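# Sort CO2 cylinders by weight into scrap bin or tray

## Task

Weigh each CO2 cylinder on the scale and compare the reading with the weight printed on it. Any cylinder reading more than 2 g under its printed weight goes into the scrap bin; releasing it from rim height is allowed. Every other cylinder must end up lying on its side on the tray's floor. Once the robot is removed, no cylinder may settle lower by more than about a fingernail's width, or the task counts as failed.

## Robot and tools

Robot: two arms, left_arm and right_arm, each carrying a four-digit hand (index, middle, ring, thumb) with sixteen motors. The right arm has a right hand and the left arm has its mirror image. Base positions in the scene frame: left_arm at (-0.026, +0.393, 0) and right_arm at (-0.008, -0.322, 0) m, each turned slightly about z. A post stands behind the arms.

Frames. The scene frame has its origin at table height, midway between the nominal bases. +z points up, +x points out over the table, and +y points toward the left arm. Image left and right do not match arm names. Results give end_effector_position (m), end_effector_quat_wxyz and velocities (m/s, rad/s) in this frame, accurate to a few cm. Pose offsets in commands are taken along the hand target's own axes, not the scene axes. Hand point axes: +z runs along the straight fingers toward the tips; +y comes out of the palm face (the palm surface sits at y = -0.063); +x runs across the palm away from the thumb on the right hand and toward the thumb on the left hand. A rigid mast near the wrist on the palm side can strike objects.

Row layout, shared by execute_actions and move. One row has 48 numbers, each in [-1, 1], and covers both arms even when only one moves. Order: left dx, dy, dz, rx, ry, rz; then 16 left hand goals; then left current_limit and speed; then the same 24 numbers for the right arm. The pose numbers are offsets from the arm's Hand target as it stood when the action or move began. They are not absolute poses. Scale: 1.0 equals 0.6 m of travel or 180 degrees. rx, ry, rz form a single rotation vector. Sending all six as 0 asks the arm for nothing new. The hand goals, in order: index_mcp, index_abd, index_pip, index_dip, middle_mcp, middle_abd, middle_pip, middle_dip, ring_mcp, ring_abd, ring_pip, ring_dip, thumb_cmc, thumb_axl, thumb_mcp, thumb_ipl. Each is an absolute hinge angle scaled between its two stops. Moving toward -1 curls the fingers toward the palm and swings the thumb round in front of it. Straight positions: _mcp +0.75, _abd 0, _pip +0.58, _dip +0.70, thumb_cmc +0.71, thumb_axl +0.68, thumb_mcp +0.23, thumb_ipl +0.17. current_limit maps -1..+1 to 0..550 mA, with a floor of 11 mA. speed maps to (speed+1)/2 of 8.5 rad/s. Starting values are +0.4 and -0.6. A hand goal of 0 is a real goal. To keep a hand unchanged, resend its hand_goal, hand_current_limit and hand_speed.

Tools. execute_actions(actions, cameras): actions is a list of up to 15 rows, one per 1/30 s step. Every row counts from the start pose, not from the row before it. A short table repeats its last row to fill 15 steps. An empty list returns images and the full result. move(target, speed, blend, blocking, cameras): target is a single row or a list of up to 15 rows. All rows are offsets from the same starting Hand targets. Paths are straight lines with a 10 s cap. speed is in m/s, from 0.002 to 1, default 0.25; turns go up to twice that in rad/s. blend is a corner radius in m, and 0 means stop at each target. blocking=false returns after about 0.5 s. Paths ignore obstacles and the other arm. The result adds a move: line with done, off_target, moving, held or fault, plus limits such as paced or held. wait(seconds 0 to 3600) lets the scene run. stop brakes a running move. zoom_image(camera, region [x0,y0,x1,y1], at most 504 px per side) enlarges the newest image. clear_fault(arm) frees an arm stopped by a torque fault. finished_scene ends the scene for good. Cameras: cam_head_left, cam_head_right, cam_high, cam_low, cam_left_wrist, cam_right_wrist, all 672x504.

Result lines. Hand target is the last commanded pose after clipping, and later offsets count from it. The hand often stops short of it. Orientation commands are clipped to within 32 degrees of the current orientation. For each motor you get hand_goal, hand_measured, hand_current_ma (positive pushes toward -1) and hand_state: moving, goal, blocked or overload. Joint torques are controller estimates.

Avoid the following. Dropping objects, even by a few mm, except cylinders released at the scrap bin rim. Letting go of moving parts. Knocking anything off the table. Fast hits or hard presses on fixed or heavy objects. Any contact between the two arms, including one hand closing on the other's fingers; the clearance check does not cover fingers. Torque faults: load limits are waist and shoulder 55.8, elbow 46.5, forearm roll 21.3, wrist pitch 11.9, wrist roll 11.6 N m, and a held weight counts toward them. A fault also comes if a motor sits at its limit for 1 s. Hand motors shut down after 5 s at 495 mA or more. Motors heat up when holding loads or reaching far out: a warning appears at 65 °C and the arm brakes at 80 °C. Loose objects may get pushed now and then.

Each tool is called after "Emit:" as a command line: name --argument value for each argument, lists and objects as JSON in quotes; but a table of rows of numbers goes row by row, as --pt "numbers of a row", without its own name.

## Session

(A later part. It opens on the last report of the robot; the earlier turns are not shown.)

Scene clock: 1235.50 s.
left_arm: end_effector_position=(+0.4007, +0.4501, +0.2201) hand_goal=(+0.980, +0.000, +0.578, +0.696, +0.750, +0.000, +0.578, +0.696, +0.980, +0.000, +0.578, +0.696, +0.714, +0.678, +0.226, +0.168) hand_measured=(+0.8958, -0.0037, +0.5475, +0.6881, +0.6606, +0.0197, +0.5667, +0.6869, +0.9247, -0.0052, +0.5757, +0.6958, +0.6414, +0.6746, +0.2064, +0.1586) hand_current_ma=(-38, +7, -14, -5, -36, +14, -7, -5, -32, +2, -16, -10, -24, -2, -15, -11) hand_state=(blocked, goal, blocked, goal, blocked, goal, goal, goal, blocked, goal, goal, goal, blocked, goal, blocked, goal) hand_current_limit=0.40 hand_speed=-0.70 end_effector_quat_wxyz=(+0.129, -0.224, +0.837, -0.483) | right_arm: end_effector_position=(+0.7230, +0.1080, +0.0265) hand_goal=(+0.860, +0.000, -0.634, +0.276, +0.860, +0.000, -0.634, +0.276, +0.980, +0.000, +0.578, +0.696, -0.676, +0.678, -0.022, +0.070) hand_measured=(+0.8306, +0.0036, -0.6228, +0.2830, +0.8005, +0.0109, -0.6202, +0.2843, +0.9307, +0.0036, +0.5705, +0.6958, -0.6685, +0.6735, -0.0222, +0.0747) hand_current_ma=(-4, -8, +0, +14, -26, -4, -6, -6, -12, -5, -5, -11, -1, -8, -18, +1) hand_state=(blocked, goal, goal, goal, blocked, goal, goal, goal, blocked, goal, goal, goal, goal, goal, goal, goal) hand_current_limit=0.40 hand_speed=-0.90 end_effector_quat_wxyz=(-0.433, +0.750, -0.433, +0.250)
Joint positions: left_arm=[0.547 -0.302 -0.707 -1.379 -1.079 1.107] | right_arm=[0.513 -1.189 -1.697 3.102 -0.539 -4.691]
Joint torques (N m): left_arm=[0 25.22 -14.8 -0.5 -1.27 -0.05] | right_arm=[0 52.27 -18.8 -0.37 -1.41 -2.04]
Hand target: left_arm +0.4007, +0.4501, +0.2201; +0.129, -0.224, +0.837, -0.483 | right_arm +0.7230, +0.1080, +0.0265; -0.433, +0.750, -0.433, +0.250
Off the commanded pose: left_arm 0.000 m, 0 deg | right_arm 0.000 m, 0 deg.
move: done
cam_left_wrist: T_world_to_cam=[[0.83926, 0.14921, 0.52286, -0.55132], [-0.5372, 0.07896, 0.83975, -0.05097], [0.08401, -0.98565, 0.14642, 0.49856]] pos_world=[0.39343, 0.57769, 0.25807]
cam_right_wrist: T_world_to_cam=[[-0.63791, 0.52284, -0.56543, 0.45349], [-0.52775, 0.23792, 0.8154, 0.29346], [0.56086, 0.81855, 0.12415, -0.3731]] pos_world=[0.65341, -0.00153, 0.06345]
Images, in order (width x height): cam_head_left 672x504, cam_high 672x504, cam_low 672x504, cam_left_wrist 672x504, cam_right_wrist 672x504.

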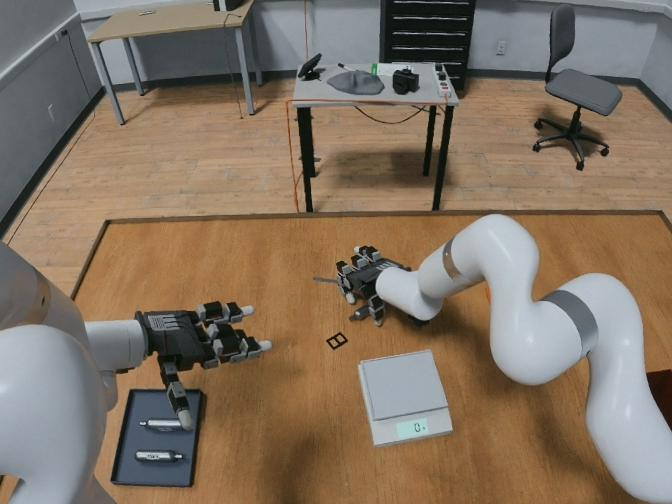

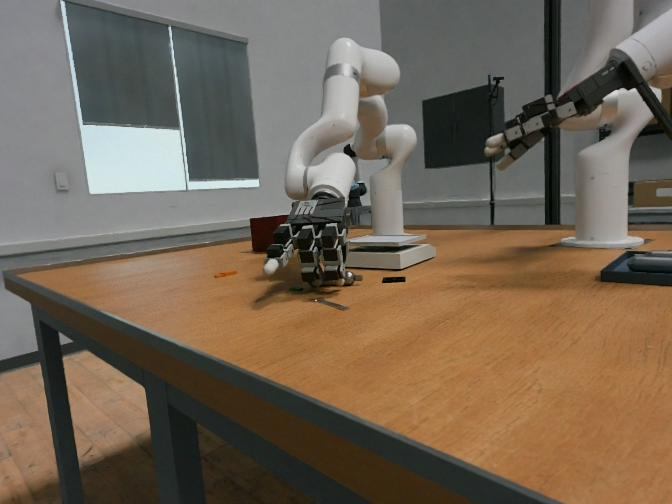

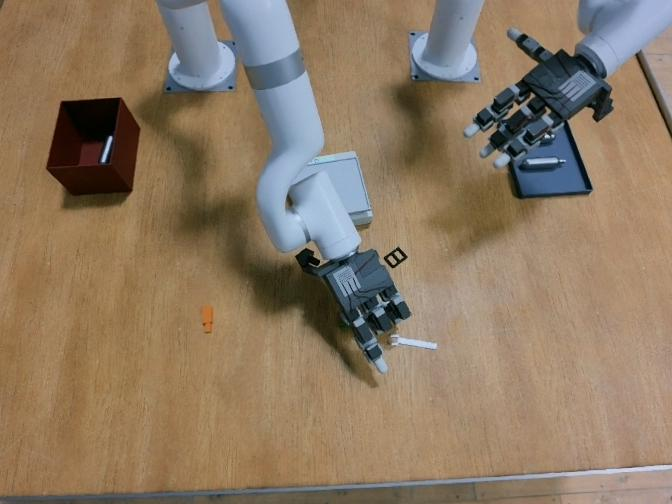

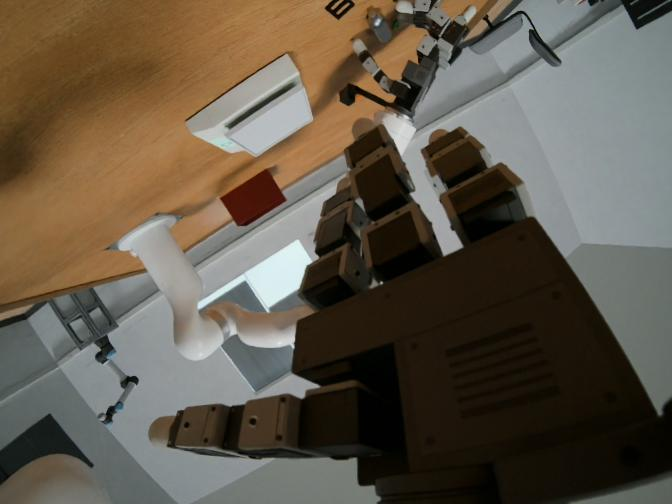

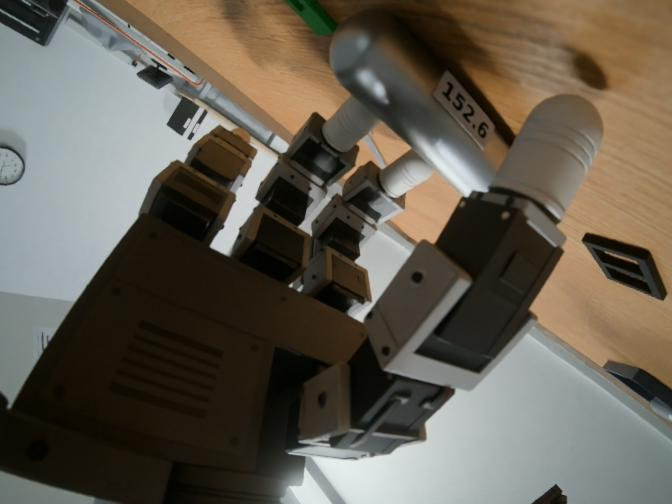

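Emit:
move --pt "0 0 0 0 0 0 0.98 0 0.577 0.696 0.75 0 0.577 0.696 0.98 0 0.577 0.696 0.714 0.678 0.226 0.168 0.4 -0.7 0 0 0 0 0 0 0.62 0 -0.635 0.275 0.62 0 -0.635 0.275 0.98 0 0.577 0.696 -0.677 0.678 -0.18 0.07 0.4 -0.92" --pt "0 0 0 0 0 0 0.98 0 0.577 0.696 0.75 0 0.577 0.696 0.98 0 0.577 0.696 0.714 0.678 0.226 0.168 0.4 -0.7 0 0 0 0 0 0 0.52 0 -0.66 0.26 0.52 0 -0.66 0.26 0.98 0 0.577 0.696 -0.677 0.678 -0.35 0 0.4 -0.92" --pt "0 0 0 0 0 0 0.98 0 0.577 0.696 0.75 0 0.577 0.696 0.98 0 0.577 0.696 0.714 0.678 0.226 0.168 0.4 -0.7 0 0 0 0 0 0 0.36 0 -0.73 0.24 0.36 0 -0.73 0.24 0.98 0 0.577 0.696 -0.677 0.678 -0.64 -0.17 0.4 -0.92" --speed 0.1 --cameras '["cam_high","cam_right_wrist"]'

Emit:
zoom_image --camera "cam_high" --region '[250, 180, 420, 310]'

Scene clock: 1244.00 s.
left_arm: end_effector_position=(+0.4007, +0.4501, +0.2201) hand_goal=(+0.980, +0.000, +0.578, +0.696, +0.750, +0.000, +0.578, +0.696, +0.980, +0.000, +0.578, +0.696, +0.714, +0.678, +0.226, +0.168) hand_measured=(+0.8946, -0.0037, +0.5475, +0.6894, +0.6606, +0.0183, +0.5680, +0.6869, +0.9247, -0.0066, +0.5770, +0.6958, +0.6414, +0.6735, +0.2054, +0.1586) hand_current_ma=(-39, +7, -19, -9, -40, +10, -8, +5, -27, -1, -8, -14, -29, -3, -17, -16) hand_state=(blocked, goal, blocked, goal, blocked, goal, goal, goal, blocked, goal, goal, goal, blocked, goal, blocked, goal) hand_current_limit=0.40 hand_speed=-0.70 end_effector_quat_wxyz=(+0.129, -0.224, +0.837, -0.483) | right_arm: end_effector_position=(+0.7230, +0.1080, +0.0265) hand_goal=(+0.360, +0.000, -0.730, +0.240, +0.360, +0.000, -0.730, +0.240, +0.980, +0.000, +0.578, +0.696, -0.676, +0.678, -0.640, -0.170) hand_measured=(+0.5822, +0.0036, -0.6292, +0.2741, +0.5882, +0.0124, -0.6215, +0.2741, +0.9307, +0.0036, +0.5718, +0.6958, -0.6685, +0.6777, -0.1667, +0.0766) hand_current_ma=(+130, -8, +57, +16, +131, -9, +47, +5, -25, -4, +3, -3, +8, -10, +205, +152) hand_state=(moving, goal, blocked, blocked, moving, goal, blocked, blocked, blocked, goal, goal, goal, goal, goal, moving, moving) hand_current_limit=0.40 hand_speed=-0.92 end_effector_quat_wxyz=(-0.433, +0.750, -0.433, +0.250)
Joint positions: left_arm=[0.547 -0.302 -0.707 -1.379 -1.079 1.107] | right_arm=[0.513 -1.189 -1.697 3.102 -0.539 -4.691]
Joint torques (N m): left_arm=[0 25.22 -14.8 -0.5 -1.27 -0.05] | right_arm=[0 52.26 -18.79 -0.37 -1.4 0.01]
Hand target: left_arm +0.4007, +0.4501, +0.2201; +0.129, -0.224, +0.837, -0.483 | right_arm +0.7230, +0.1080, +0.0265; -0.433, +0.750, -0.433, +0.250
Off the commanded pose: left_arm 0.000 m, 0 deg | right_arm 0.000 m, 0 deg.
move: done
cam_right_wrist: T_world_to_cam=[[-0.63791, 0.52284, -0.56543, 0.45349], [-0.52775, 0.23792, 0.8154, 0.29346], [0.56086, 0.81855, 0.12415, -0.3731]] pos_world=[0.65341, -0.00153, 0.06345]

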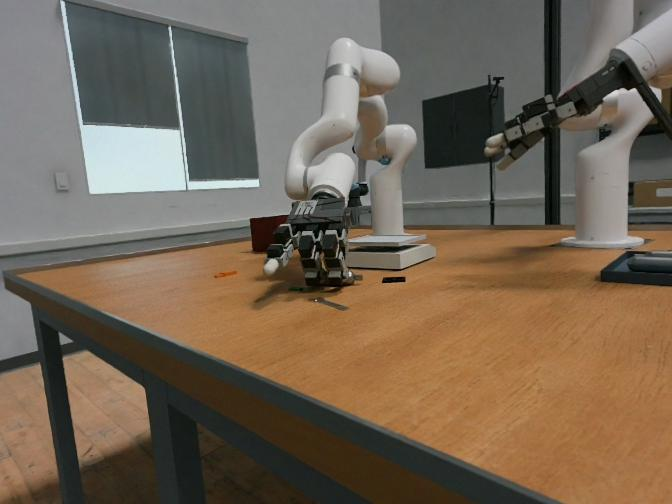

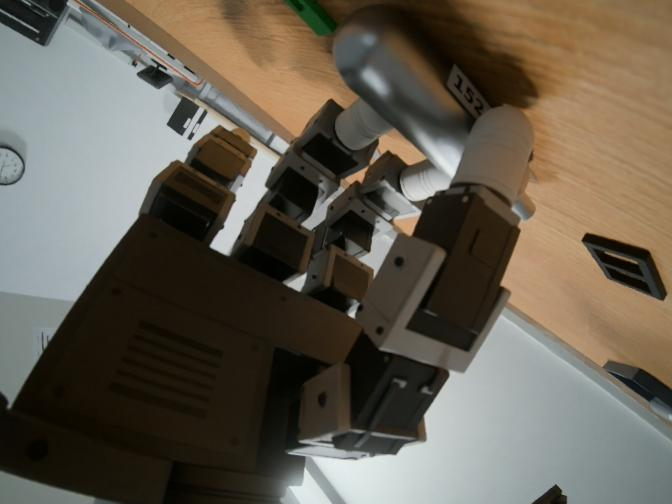

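Scaled by 2.965.

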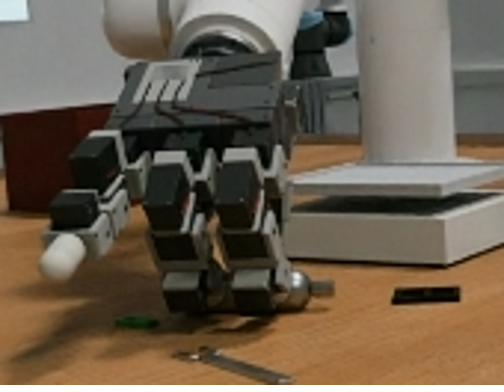

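Emit:
move --pt "0 0 0 0 0 0 0.98 0 0.577 0.696 0.75 0 0.577 0.696 0.98 0 0.577 0.696 0.714 0.678 0.226 0.168 0.4 -0.7 0 -0.1443 -0.0833 0 0 0 0.36 0 -0.73 0.24 0.36 0 -0.73 0.24 0.98 0 0.577 0.696 -0.677 0.678 -0.64 -0.17 0.4 -0.92" --pt "0 0 0 0 0 0 0.98 0 0.577 0.696 0.75 0 0.577 0.696 0.98 0 0.577 0.696 0.714 0.678 0.226 0.168 0.4 -0.7 -0.1312 0.0227 -0.4842 0 -0.2887 -0.1667 0.36 0 -0.73 0.24 0.36 0 -0.73 0.24 0.98 0 0.577 0.696 -0.677 0.678 -0.64 -0.17 0.4 -0.92" --speed '[0.1,0.15]' --blend '[0.02,0]' --cameras '["cam_high","cam_low","cam_head_left","cam_left_wrist","cam_right_wrist","cam_head_right"]'

Emit:
zoom_image --camera "cam_low" --region '[230, 120, 420, 260]'

Emit:
zoom_image --camera "cam_high" --region '[270, 140, 450, 290]'

Emit:
zoom_image --camera "cam_head_right" --region '[340, 300, 480, 450]'

Scene clock: 1253.63 s.
left_arm: end_effector_position=(+0.4007, +0.4501, +0.2201) hand_goal=(+0.980, +0.000, +0.578, +0.696, +0.750, +0.000, +0.578, +0.696, +0.980, +0.000, +0.578, +0.696, +0.714, +0.678, +0.226, +0.168) hand_measured=(+0.8958, -0.0037, +0.5475, +0.6881, +0.6606, +0.0197, +0.5667, +0.6869, +0.9247, -0.0052, +0.5770, +0.6958, +0.6414, +0.6746, +0.2054, +0.1586) hand_current_ma=(-48, +3, -12, -4, -38, +13, -6, +2, -33, -3, -9, -4, -25, -10, -19, -14) hand_state=(blocked, goal, blocked, goal, blocked, goal, goal, goal, blocked, goal, goal, goal, blocked, goal, blocked, goal) hand_current_limit=0.40 hand_speed=-0.70 end_effector_quat_wxyz=(+0.129, -0.224, +0.837, -0.483) | right_arm: end_effector_position=(+0.4598, +0.0469, +0.1599) hand_goal=(+0.360, +0.000, -0.730, +0.240, +0.360, +0.000, -0.730, +0.240, +0.980, +0.000, +0.578, +0.696, -0.676, +0.678, -0.640, -0.170) hand_measured=(+0.5810, +0.0036, -0.6292, +0.2741, +0.5798, +0.0109, -0.6215, +0.2741, +0.9307, +0.0036, +0.5718, +0.6958, -0.6647, +0.6798, -0.1667, +0.0776) hand_current_ma=(+159, -4, +55, +24, +153, -12, +55, +7, -17, -8, -6, -3, +8, -10, +378, +241) hand_state=(blocked, goal, blocked, blocked, blocked, goal, blocked, blocked, blocked, goal, goal, goal, goal, goal, blocked, blocked) hand_current_limit=0.40 hand_speed=-0.92 end_effector_quat_wxyz=(-0.500, +0.866, +0.000, +0.000)
Joint positions: left_arm=[0.547 -0.302 -0.707 -1.379 -1.079 1.107] | right_arm=[0.435 -0.64 -1.044 1.734 -0.928 -4.249]
Joint torques (N m): left_arm=[0 25.22 -14.8 -0.5 -1.27 -0.05] | right_arm=[0 38.82 -17.32 0.45 -1.25 -1.71]
Hand target: left_arm +0.4007, +0.4501, +0.2201; +0.129, -0.224, +0.837, -0.483 | right_arm +0.4598, +0.0469, +0.1599; -0.500, +0.866, +0.000, +0.000
Off the commanded pose: left_arm 0.000 m, 0 deg | right_arm 0.000 m, 0 deg.
move: done
cam_left_wrist: T_world_to_cam=[[0.83926, 0.14921, 0.52286, -0.55132], [-0.5372, 0.07896, 0.83975, -0.05097], [0.08401, -0.98565, 0.14642, 0.49856]] pos_world=[0.39343, 0.57769, 0.25807]
cam_right_wrist: T_world_to_cam=[[-0.77156, -0.29137, -0.56551, 0.49253], [-0.47009, -0.3378, 0.81542, 0.06083], [-0.42862, 0.89498, 0.12366, 0.25934]] pos_world=[0.51977, -0.06805, 0.19685]

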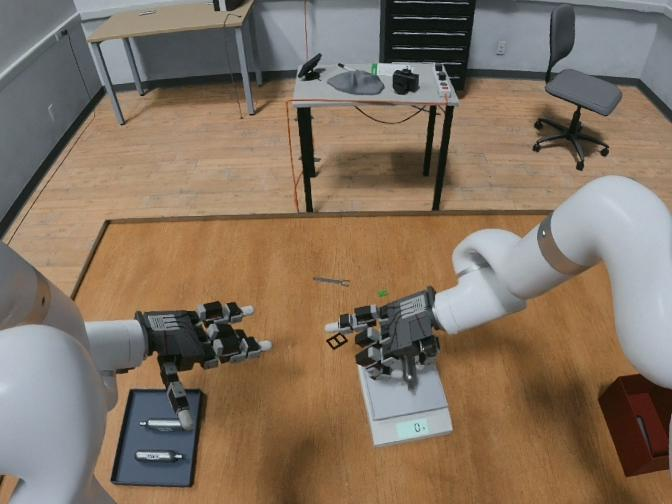

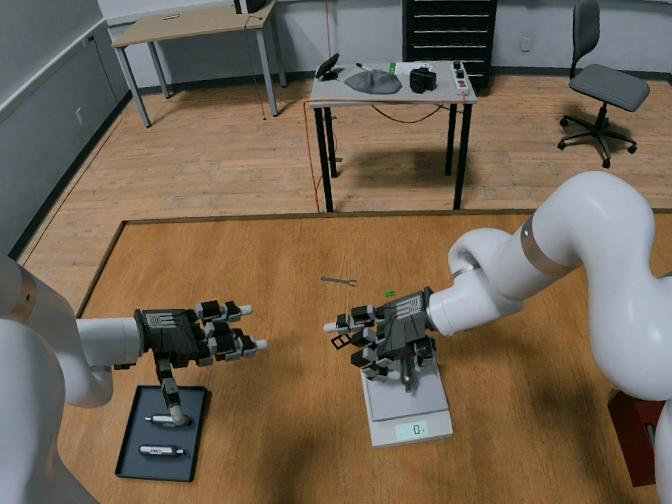

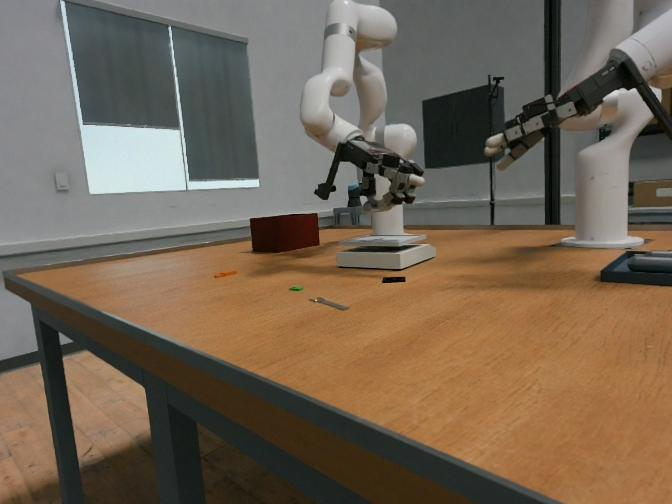

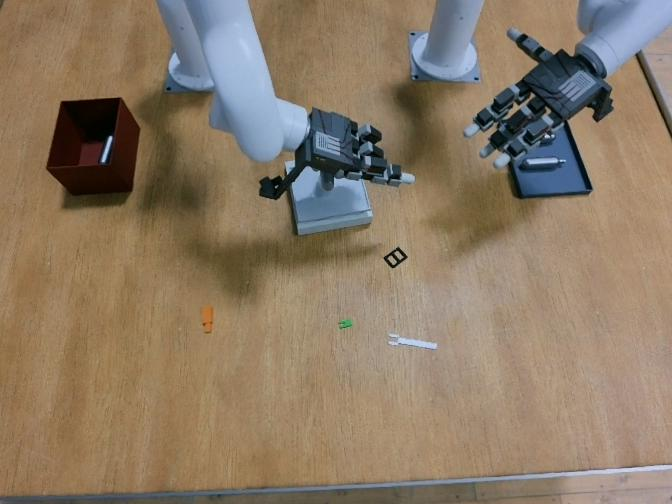

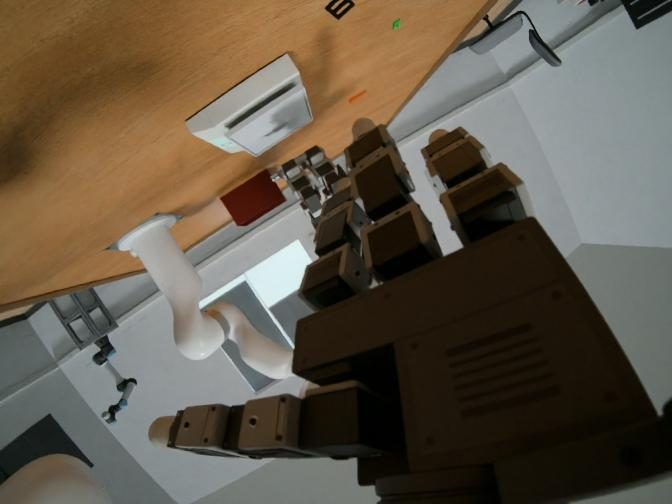

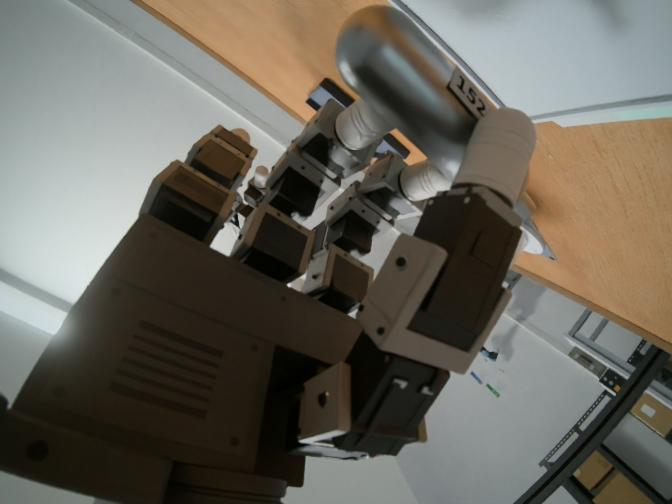

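Scaled by 2.653.

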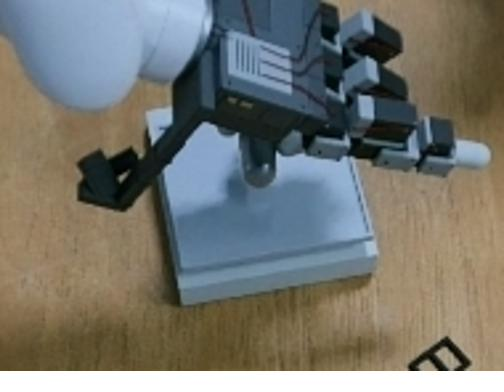

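Scaled by 2.800.

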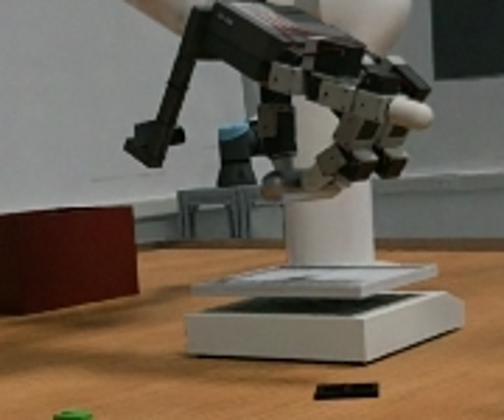

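Scaled by 3.360.

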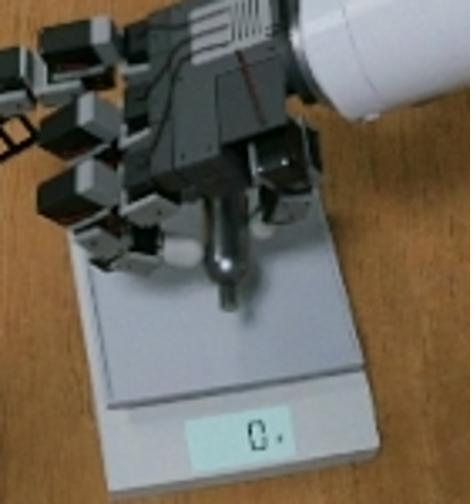

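Emit:
move --pt "0 0 0 0 0 0 0.98 0 0.577 0.696 0.75 0 0.577 0.696 0.98 0 0.577 0.696 0.714 0.678 0.226 0.168 0.4 -0.7 0 0.0938 0.0541 0 0 0 0.36 0 -0.73 0.24 0.36 0 -0.73 0.24 0.98 0 0.577 0.696 -0.677 0.678 -0.64 -0.17 0.4 -0.92" --pt "0 0 0 0 0 0 0.98 0 0.577 0.696 0.75 0 0.577 0.696 0.98 0 0.577 0.696 0.714 0.678 0.226 0.168 0.4 -0.7 0 0.1028 0.0593 0 0 0 0.36 0 -0.73 0.24 0.36 0 -0.73 0.24 0.98 0 0.577 0.696 -0.677 0.678 -0.64 -0.17 0.4 -0.92" --speed '[0.1,0.02]' --blend '[0.003,0]' --cameras '["cam_high","cam_head_left"]'

Emit:
zoom_image --camera "cam_high" --region '[310, 190, 450, 290]'

Emit:
zoom_image --camera "cam_head_left" --region '[340, 320, 470, 450]'

Scene clock: 1260.63 s.
left_arm: end_effector_position=(+0.4007, +0.4501, +0.2201) hand_goal=(+0.980, +0.000, +0.578, +0.696, +0.750, +0.000, +0.578, +0.696, +0.980, +0.000, +0.578, +0.696, +0.714, +0.678, +0.226, +0.168) hand_measured=(+0.8958, -0.0037, +0.5487, +0.6881, +0.6606, +0.0197, +0.5667, +0.6869, +0.9247, -0.0066, +0.5757, +0.6971, +0.6414, +0.6746, +0.2054, +0.1576) hand_current_ma=(-44, -3, -18, -6, -40, +14, -4, -1, -26, +0, -8, -14, -31, -3, -16, -16) hand_state=(blocked, goal, blocked, goal, blocked, goal, goal, goal, blocked, goal, goal, goal, blocked, goal, blocked, goal) hand_current_limit=0.40 hand_speed=-0.70 end_effector_quat_wxyz=(+0.129, -0.224, +0.837, -0.483) | right_arm: end_effector_position=(+0.4598, +0.0469, +0.0887) hand_goal=(+0.360, +0.000, -0.730, +0.240, +0.360, +0.000, -0.730, +0.240, +0.980, +0.000, +0.578, +0.696, -0.676, +0.678, -0.640, -0.170) hand_measured=(+0.5810, +0.0036, -0.6292, +0.2690, +0.5810, +0.0109, -0.6202, +0.2741, +0.9307, +0.0036, +0.5718, +0.6971, -0.6660, +0.6788, -0.1657, +0.0766) hand_current_ma=(+157, -4, +58, +14, +157, -9, +42, +15, -24, -7, +1, -1, +8, -10, +375, +246) hand_state=(blocked, goal, blocked, blocked, blocked, goal, blocked, blocked, blocked, goal, goal, goal, goal, goal, blocked, blocked) hand_current_limit=0.40 hand_speed=-0.92 end_effector_quat_wxyz=(-0.500, +0.866, +0.000, +0.000)
Joint positions: left_arm=[0.547 -0.302 -0.707 -1.379 -1.079 1.107] | right_arm=[0.435 -0.785 -1.067 1.821 -0.953 -4.396]
Joint torques (N m): left_arm=[0 25.22 -14.8 -0.5 -1.27 -0.05] | right_arm=[0 41.02 -15.58 0.3 -1.33 -1.9]
Hand target: left_arm +0.4007, +0.4501, +0.2201; +0.129, -0.224, +0.837, -0.483 | right_arm +0.4598, +0.0469, +0.0887; -0.500, +0.866, +0.000, +0.000
Off the commanded pose: left_arm 0.000 m, 0 deg | right_arm 0.000 m, 0 deg.
move: done
Images, in order (width x height): cam_head_left 672x504, cam_high 672x504.

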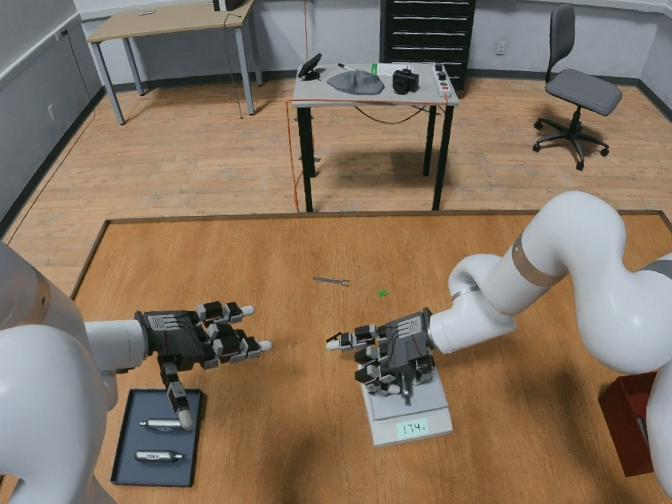

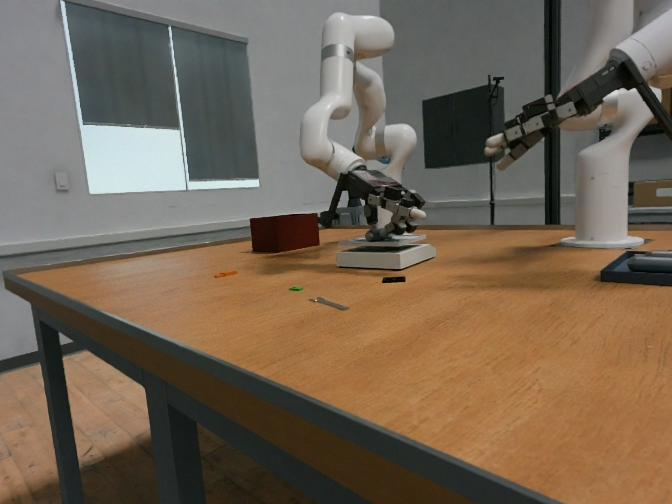

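Scaled by 3.600.

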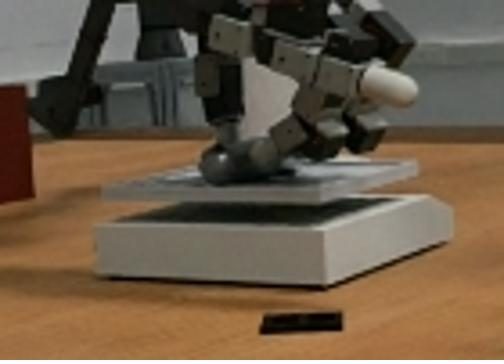

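Scaled by 3.877.

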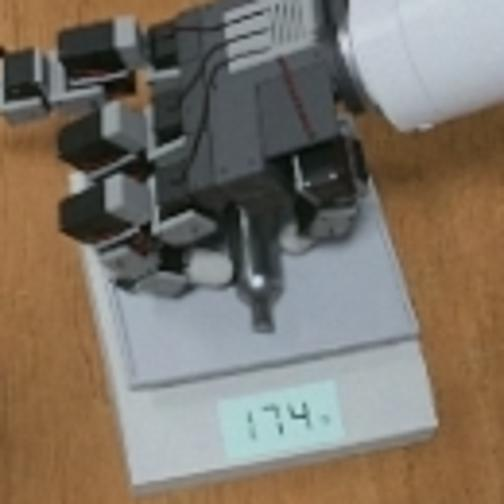

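Emit:
move --pt "0 0 0 0 0 0 0.98 0 0.577 0.696 0.75 0 0.577 0.696 0.98 0 0.577 0.696 0.714 0.678 0.226 0.168 0.4 -0.7 0 0 0 0 0 0 0.57 0 -0.65 0.27 0.57 0 -0.65 0.27 0.98 0 0.577 0.696 -0.677 0.678 -0.22 0.03 0.4 -0.92" --pt "0 0 0 0 0 0 0.98 0 0.577 0.696 0.75 0 0.577 0.696 0.98 0 0.577 0.696 0.714 0.678 0.226 0.168 0.4 -0.7 0 0 0 0 0 0 0.68 0 -0.635 0.275 0.68 0 -0.635 0.275 0.98 0 0.577 0.696 -0.677 0.678 -0.10 0.07 0.4 -0.92" --pt "0 0 0 0 0 0 0.98 0 0.577 0.696 0.75 0 0.577 0.696 0.98 0 0.577 0.696 0.714 0.678 0.226 0.168 0.4 -0.7 0 0 0 0 0 0 0.86 0 -0.635 0.275 0.86 0 -0.635 0.275 0.98 0 0.577 0.696 -0.677 0.678 -0.022 0.07 0.4 -0.92" --speed 0.1 --cameras '["cam_high","cam_head_left"]'

Emit:
zoom_image --camera "cam_head_left" --region '[340, 320, 470, 450]'

Emit:
zoom_image --camera "cam_high" --region '[310, 190, 450, 290]'

Scene clock: 1268.30 s.
left_arm: end_effector_position=(+0.4007, +0.4501, +0.2201) hand_goal=(+0.980, +0.000, +0.578, +0.696, +0.750, +0.000, +0.578, +0.696, +0.980, +0.000, +0.578, +0.696, +0.714, +0.678, +0.226, +0.168) hand_measured=(+0.8958, -0.0037, +0.5475, +0.6881, +0.6618, +0.0197, +0.5667, +0.6869, +0.9247, -0.0066, +0.5757, +0.6958, +0.6414, +0.6746, +0.2054, +0.1586) hand_current_ma=(-38, +1, -22, -12, -37, +9, -3, +2, -31, +5, -12, -15, -23, -8, -15, -16) hand_state=(blocked, goal, blocked, goal, blocked, goal, goal, goal, blocked, goal, goal, goal, blocked, goal, blocked, goal) hand_current_limit=0.40 hand_speed=-0.70 end_effector_quat_wxyz=(+0.129, -0.224, +0.837, -0.483) | right_arm: end_effector_position=(+0.4598, +0.0469, +0.0887) hand_goal=(+0.860, +0.000, -0.634, +0.276, +0.860, +0.000, -0.634, +0.276, +0.980, +0.000, +0.578, +0.696, -0.676, +0.678, -0.022, +0.070) hand_measured=(+0.8005, +0.0036, -0.6176, +0.2715, +0.7969, +0.0109, -0.6138, +0.2792, +0.9307, +0.0036, +0.5718, +0.6958, -0.6660, +0.6798, -0.0341, +0.0747) hand_current_ma=(-27, -14, +7, +12, -33, -6, +6, -6, -12, -9, -5, +0, +4, +0, -16, -2) hand_state=(blocked, goal, goal, goal, blocked, goal, blocked, goal, blocked, goal, goal, goal, goal, goal, goal, goal) hand_current_limit=0.40 hand_speed=-0.92 end_effector_quat_wxyz=(-0.500, +0.866, +0.000, +0.000)
Joint positions: left_arm=[0.547 -0.302 -0.707 -1.379 -1.079 1.107] | right_arm=[0.435 -0.785 -1.067 1.821 -0.953 -4.396]
Joint torques (N m): left_arm=[0 25.22 -14.8 -0.5 -1.27 -0.05] | right_arm=[0 41.02 -15.58 0.31 -1.34 0.01]
Hand target: left_arm +0.4007, +0.4501, +0.2201; +0.129, -0.224, +0.837, -0.483 | right_arm +0.4598, +0.0469, +0.0887; -0.500, +0.866, +0.000, +0.000
Off the commanded pose: left_arm 0.000 m, 0 deg | right_arm 0.000 m, 0 deg.
move: done
Images, in order (width x height): cam_head_left 672x504, cam_high 672x504.

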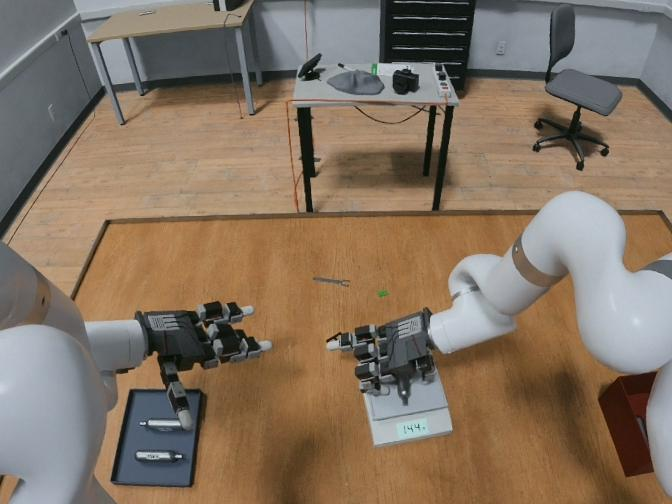

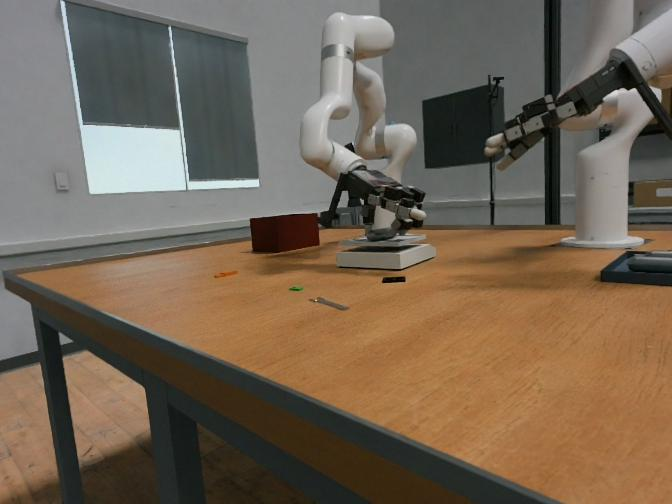

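Scaled by 3.877.

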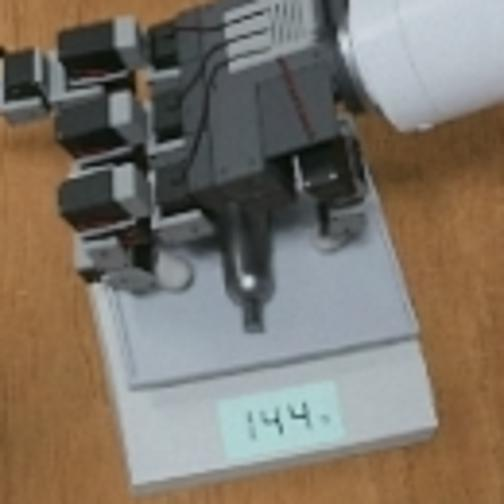

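Scaled by 3.600.

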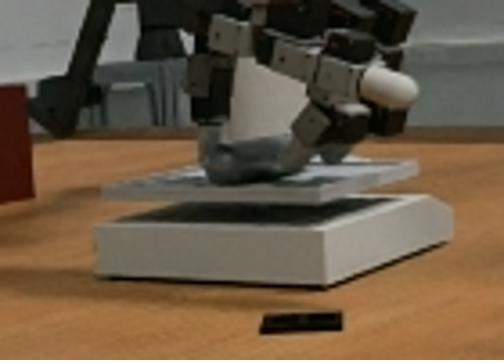

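Emit:
move --target '[0,0,0,0,0,0,0.98,0,0.577,0.696,0.75,0,0.577,0.696,0.98,0,0.577,0.696,0.714,0.678,0.226,0.168,0.4,-0.7,0,-0.0722,-0.0417,0,0,0,0.86,0,-0.635,0.275,0.86,0,-0.635,0.275,0.98,0,0.577,0.696,-0.677,0.678,-0.022,0.07,0.4,-0.92]' --speed 0.1 --cameras '["cam_high","cam_head_left","cam_low","cam_head_right","cam_right_wrist","cam_left_wrist"]'

Emit:
zoom_image --camera "cam_head_left" --region '[340, 320, 470, 450]'

Emit:
zoom_image --camera "cam_low" --region '[230, 120, 420, 260]'

Emit:
zoom_image --camera "cam_head_right" --region '[340, 320, 470, 450]'

Emit:
zoom_image --camera "cam_high" --region '[310, 190, 450, 290]'

Scene clock: 1273.77 s.
left_arm: end_effector_position=(+0.4007, +0.4501, +0.2201) hand_goal=(+0.980, +0.000, +0.578, +0.696, +0.750, +0.000, +0.578, +0.696, +0.980, +0.000, +0.578, +0.696, +0.714, +0.678, +0.226, +0.168) hand_measured=(+0.8958, -0.0037, +0.5487, +0.6881, +0.6606, +0.0183, +0.5667, +0.6869, +0.9247, -0.0066, +0.5757, +0.6958, +0.6414, +0.6735, +0.2054, +0.1586) hand_current_ma=(-47, +8, -18, -10, -37, +9, -11, -3, -35, +1, -9, -14, -31, -5, -19, -15) hand_state=(blocked, goal, blocked, goal, blocked, goal, goal, goal, blocked, goal, goal, goal, blocked, goal, blocked, goal) hand_current_limit=0.40 hand_speed=-0.70 end_effector_quat_wxyz=(+0.129, -0.224, +0.837, -0.483) | right_arm: end_effector_position=(+0.4598, +0.0469, +0.1387) hand_goal=(+0.860, +0.000, -0.634, +0.276, +0.860, +0.000, -0.634, +0.276, +0.980, +0.000, +0.578, +0.696, -0.676, +0.678, -0.022, +0.070) hand_measured=(+0.8029, +0.0021, -0.6176, +0.2715, +0.7981, +0.0065, -0.6125, +0.2792, +0.9307, +0.0007, +0.5718, +0.6958, -0.6660, +0.6798, -0.0341, +0.0747) hand_current_ma=(-22, -9, +1, +4, -34, -2, +2, +1, -21, -12, -4, -8, +3, -11, -11, -3) hand_state=(blocked, goal, goal, goal, blocked, goal, blocked, goal, blocked, goal, goal, goal, goal, goal, goal, goal) hand_current_limit=0.40 hand_speed=-0.92 end_effector_quat_wxyz=(-0.500, +0.866, +0.000, +0.000)
Joint positions: left_arm=[0.547 -0.302 -0.707 -1.379 -1.079 1.107] | right_arm=[0.435 -0.682 -1.047 1.762 -0.935 -4.296]
Joint torques (N m): left_arm=[0 25.22 -14.8 -0.5 -1.27 -0.05] | right_arm=[0 39.5 -16.82 0.41 -1.29 0]
Hand target: left_arm +0.4007, +0.4501, +0.2201; +0.129, -0.224, +0.837, -0.483 | right_arm +0.4598, +0.0469, +0.1387; -0.500, +0.866, +0.000, +0.000
Off the commanded pose: left_arm 0.000 m, 0 deg | right_arm 0.000 m, 0 deg.
move: done
cam_left_wrist: T_world_to_cam=[[0.83926, 0.14921, 0.52286, -0.55132], [-0.5372, 0.07896, 0.83975, -0.05097], [0.08401, -0.98565, 0.14642, 0.49856]] pos_world=[0.39343, 0.57769, 0.25807]
cam_right_wrist: T_world_to_cam=[[-0.77162, -0.29142, -0.5654, 0.48052], [-0.46999, -0.33776, 0.81549, 0.07802], [-0.42862, 0.89498, 0.12366, 0.26206]] pos_world=[0.51977, -0.06815, 0.17565]

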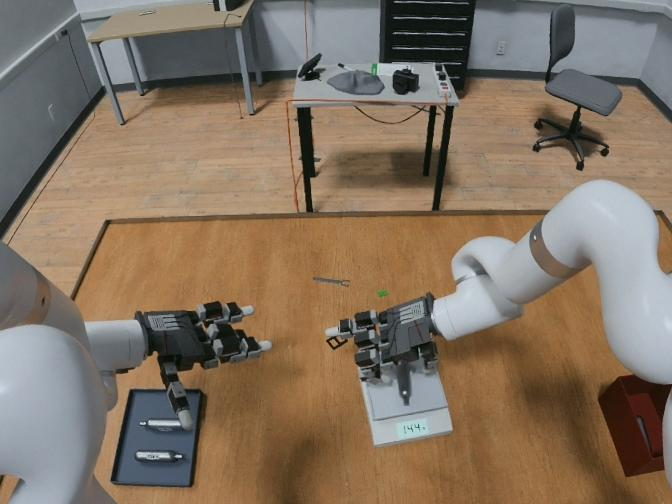

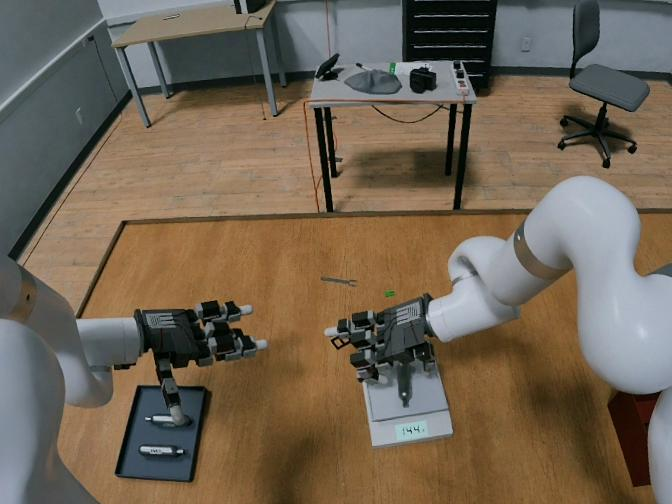

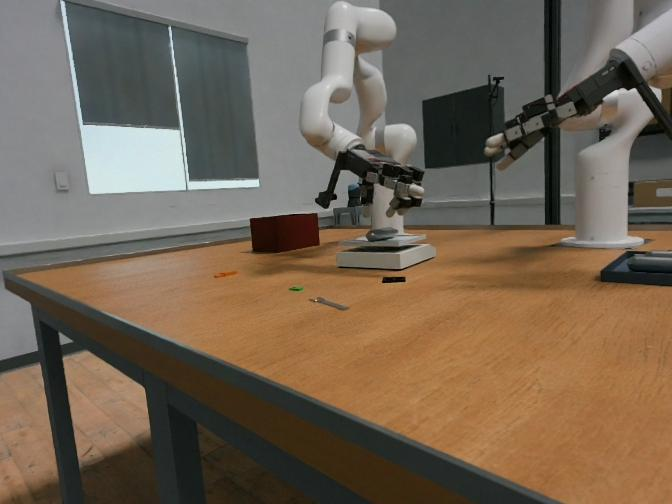

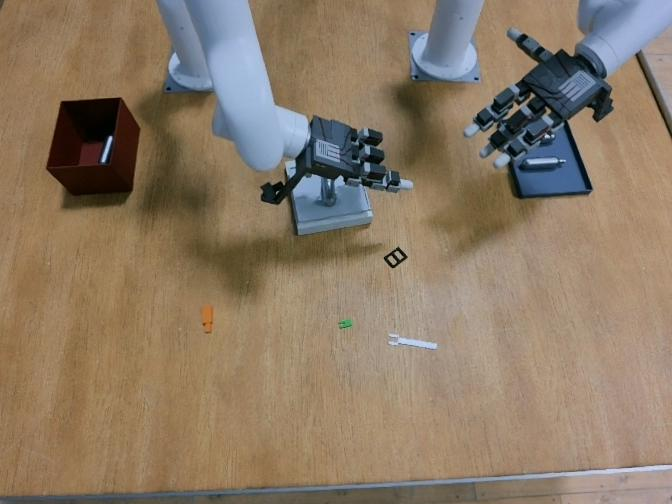

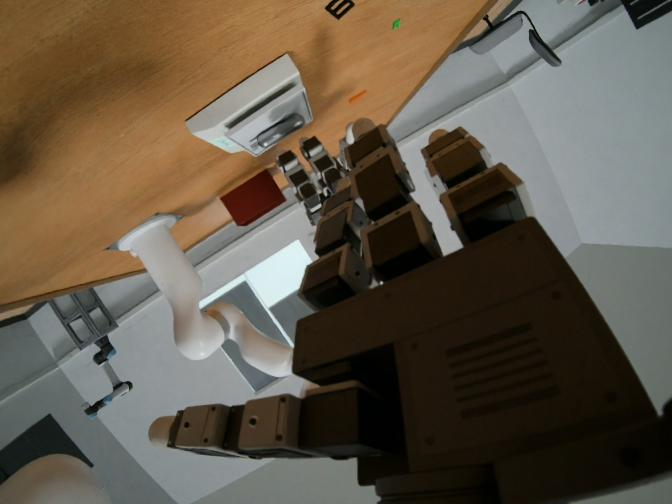

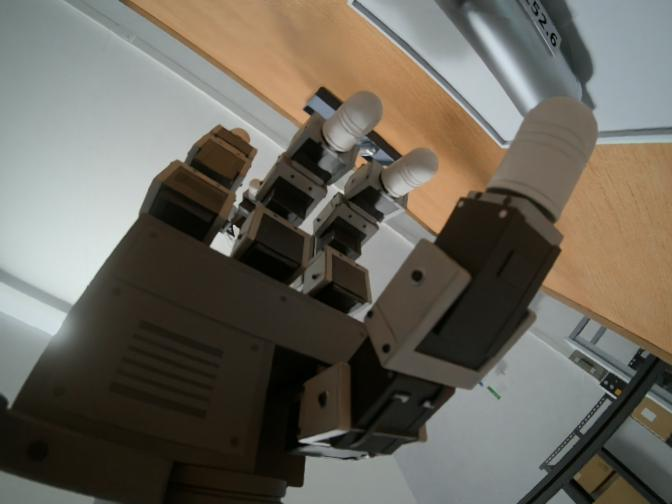

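Scaled by 3.877.

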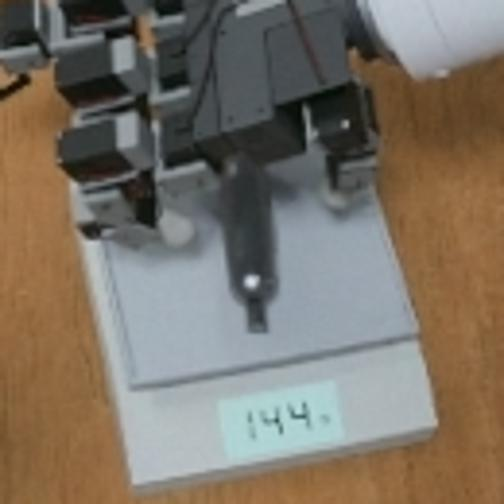

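Scaled by 2.653.

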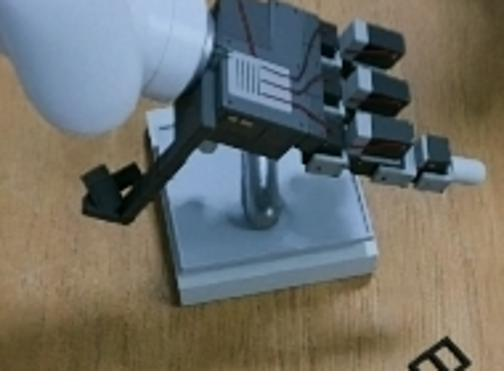

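Scaled by 3.877.

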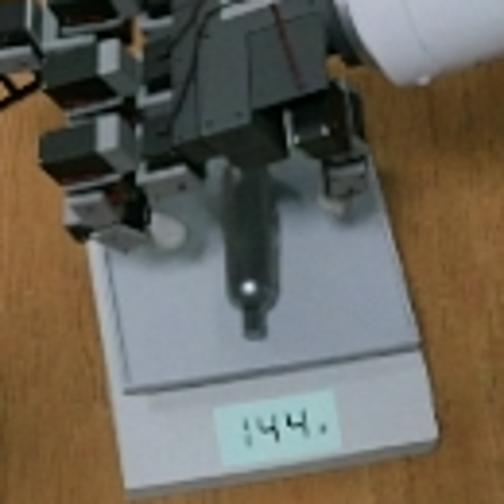

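Scaled by 3.600.

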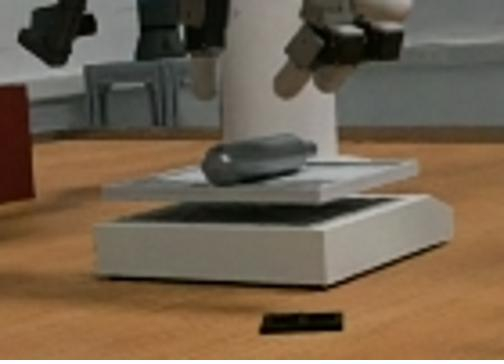

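Emit:
move --pt "0 0 0 0 0 0 0.98 0 0.577 0.696 0.75 0 0.577 0.696 0.98 0 0.577 0.696 0.714 0.678 0.226 0.168 0.4 -0.7 -0.005 0.0739 0.0427 0 0 0 0.86 0 -0.635 0.275 0.86 0 -0.635 0.275 0.98 0 0.577 0.696 -0.677 0.678 -0.022 0.07 0.4 -0.92" --pt "0 0 0 0 0 0 0.98 0 0.577 0.696 0.75 0 0.577 0.696 0.98 0 0.577 0.696 0.714 0.678 0.226 0.168 0.4 -0.7 -0.005 0.0739 0.0427 0 0 0 0.62 0 -0.635 0.275 0.62 0 -0.635 0.275 0.98 0 0.577 0.696 -0.677 0.678 -0.18 0.07 0.4 -0.92" --pt "0 0 0 0 0 0 0.98 0 0.577 0.696 0.75 0 0.577 0.696 0.98 0 0.577 0.696 0.714 0.678 0.226 0.168 0.4 -0.7 -0.005 0.0739 0.0427 0 0 0 0.52 0 -0.66 0.26 0.52 0 -0.66 0.26 0.98 0 0.577 0.696 -0.677 0.678 -0.35 0 0.4 -0.92" --speed '[0.06,0.06,0.06]' --cameras '["cam_high","cam_head_left","cam_right_wrist"]'

Emit:
zoom_image --camera "cam_head_left" --region '[340, 320, 470, 450]'

Scene clock: 1284.70 s.
left_arm: end_effector_position=(+0.4007, +0.4501, +0.2201) hand_goal=(+0.980, +0.000, +0.578, +0.696, +0.750, +0.000, +0.578, +0.696, +0.980, +0.000, +0.578, +0.696, +0.714, +0.678, +0.226, +0.168) hand_measured=(+0.8946, -0.0037, +0.5487, +0.6881, +0.6606, +0.0197, +0.5680, +0.6869, +0.9247, -0.0066, +0.5770, +0.6971, +0.6414, +0.6746, +0.2054, +0.1586) hand_current_ma=(-42, -1, -23, -3, -45, +11, -9, +4, -36, +0, -10, -10, -29, -5, -16, -14) hand_state=(blocked, goal, blocked, goal, blocked, goal, goal, goal, blocked, goal, goal, goal, blocked, goal, blocked, goal) hand_current_limit=0.40 hand_speed=-0.70 end_effector_quat_wxyz=(+0.129, -0.224, +0.837, -0.483) | right_arm: end_effector_position=(+0.4568, +0.0469, +0.0875) hand_goal=(+0.520, +0.000, -0.660, +0.260, +0.520, +0.000, -0.660, +0.260, +0.980, +0.000, +0.578, +0.696, -0.676, +0.678, -0.350, +0.000) hand_measured=(+0.5967, +0.0021, -0.6240, +0.2715, +0.5967, +0.0080, -0.6176, +0.2766, +0.9307, +0.0021, +0.5718, +0.6958, -0.6660, +0.6798, -0.1707, +0.0728) hand_current_ma=(+45, -5, +22, +22, +33, -7, +8, -3, -21, -15, +2, -4, +4, -15, +77, +41) hand_state=(blocked, goal, blocked, goal, blocked, goal, blocked, goal, blocked, goal, goal, goal, goal, goal, moving, blocked) hand_current_limit=0.40 hand_speed=-0.92 end_effector_quat_wxyz=(-0.500, +0.866, +0.000, +0.000)
Joint positions: left_arm=[0.547 -0.302 -0.707 -1.379 -1.079 1.107] | right_arm=[0.438 -0.783 -1.059 1.828 -0.954 -4.404]
Joint torques (N m): left_arm=[0 25.22 -14.8 -0.5 -1.27 -0.05] | right_arm=[0 40.88 -15.48 0.3 -1.33 0.01]
Hand target: left_arm +0.4007, +0.4501, +0.2201; +0.129, -0.224, +0.837, -0.483 | right_arm +0.4568, +0.0469, +0.0875; -0.500, +0.866, +0.000, +0.000
Off the commanded pose: left_arm 0.000 m, 0 deg | right_arm 0.000 m, 0 deg.
move: done
cam_right_wrist: T_world_to_cam=[[-0.77162, -0.29142, -0.5654, 0.44933], [-0.46999, -0.33776, 0.81549, 0.11841], [-0.42862, 0.89498, 0.12366, 0.26715]] pos_world=[0.51687, -0.06815, 0.12445]
Images, in order (width x height): cam_head_left 672x504, cam_high 672x504, cam_right_wrist 672x504.

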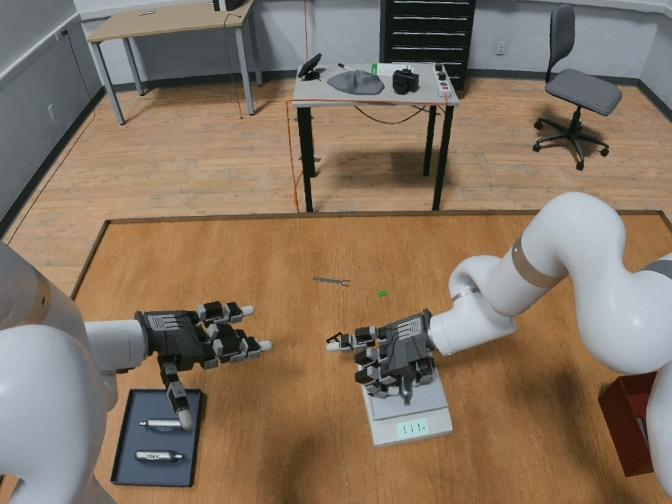

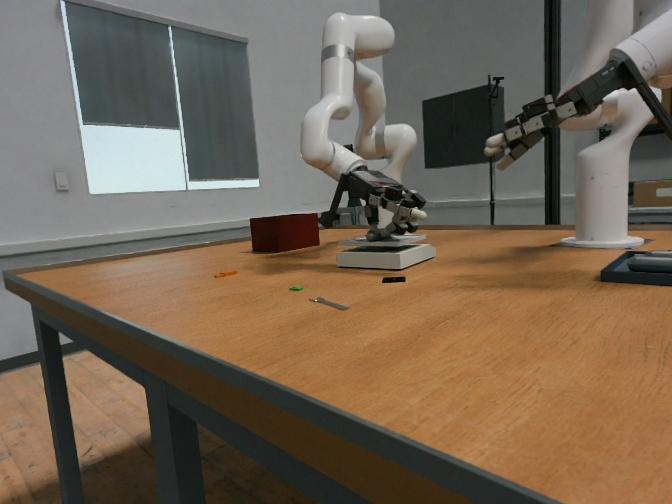

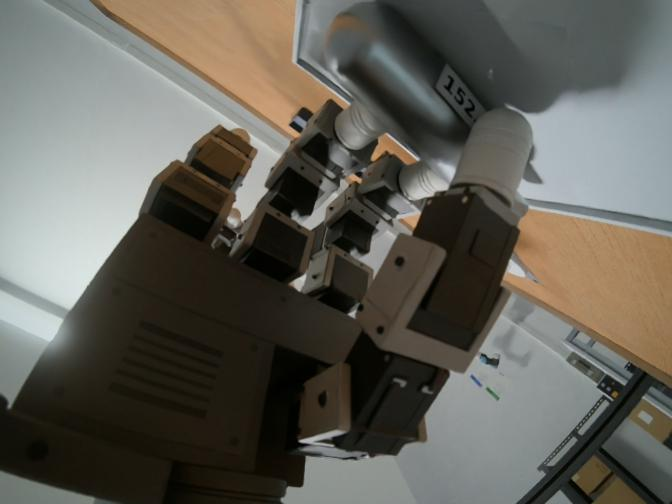

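Scaled by 3.877.

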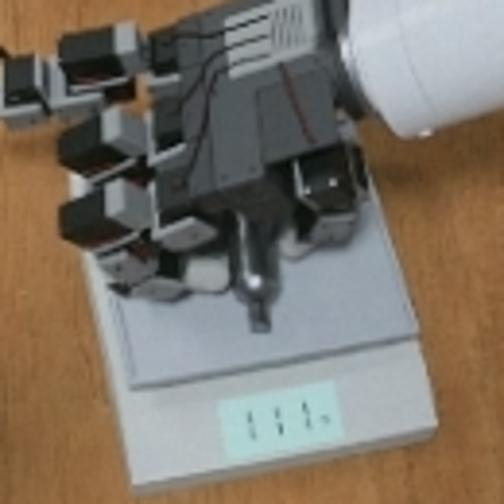

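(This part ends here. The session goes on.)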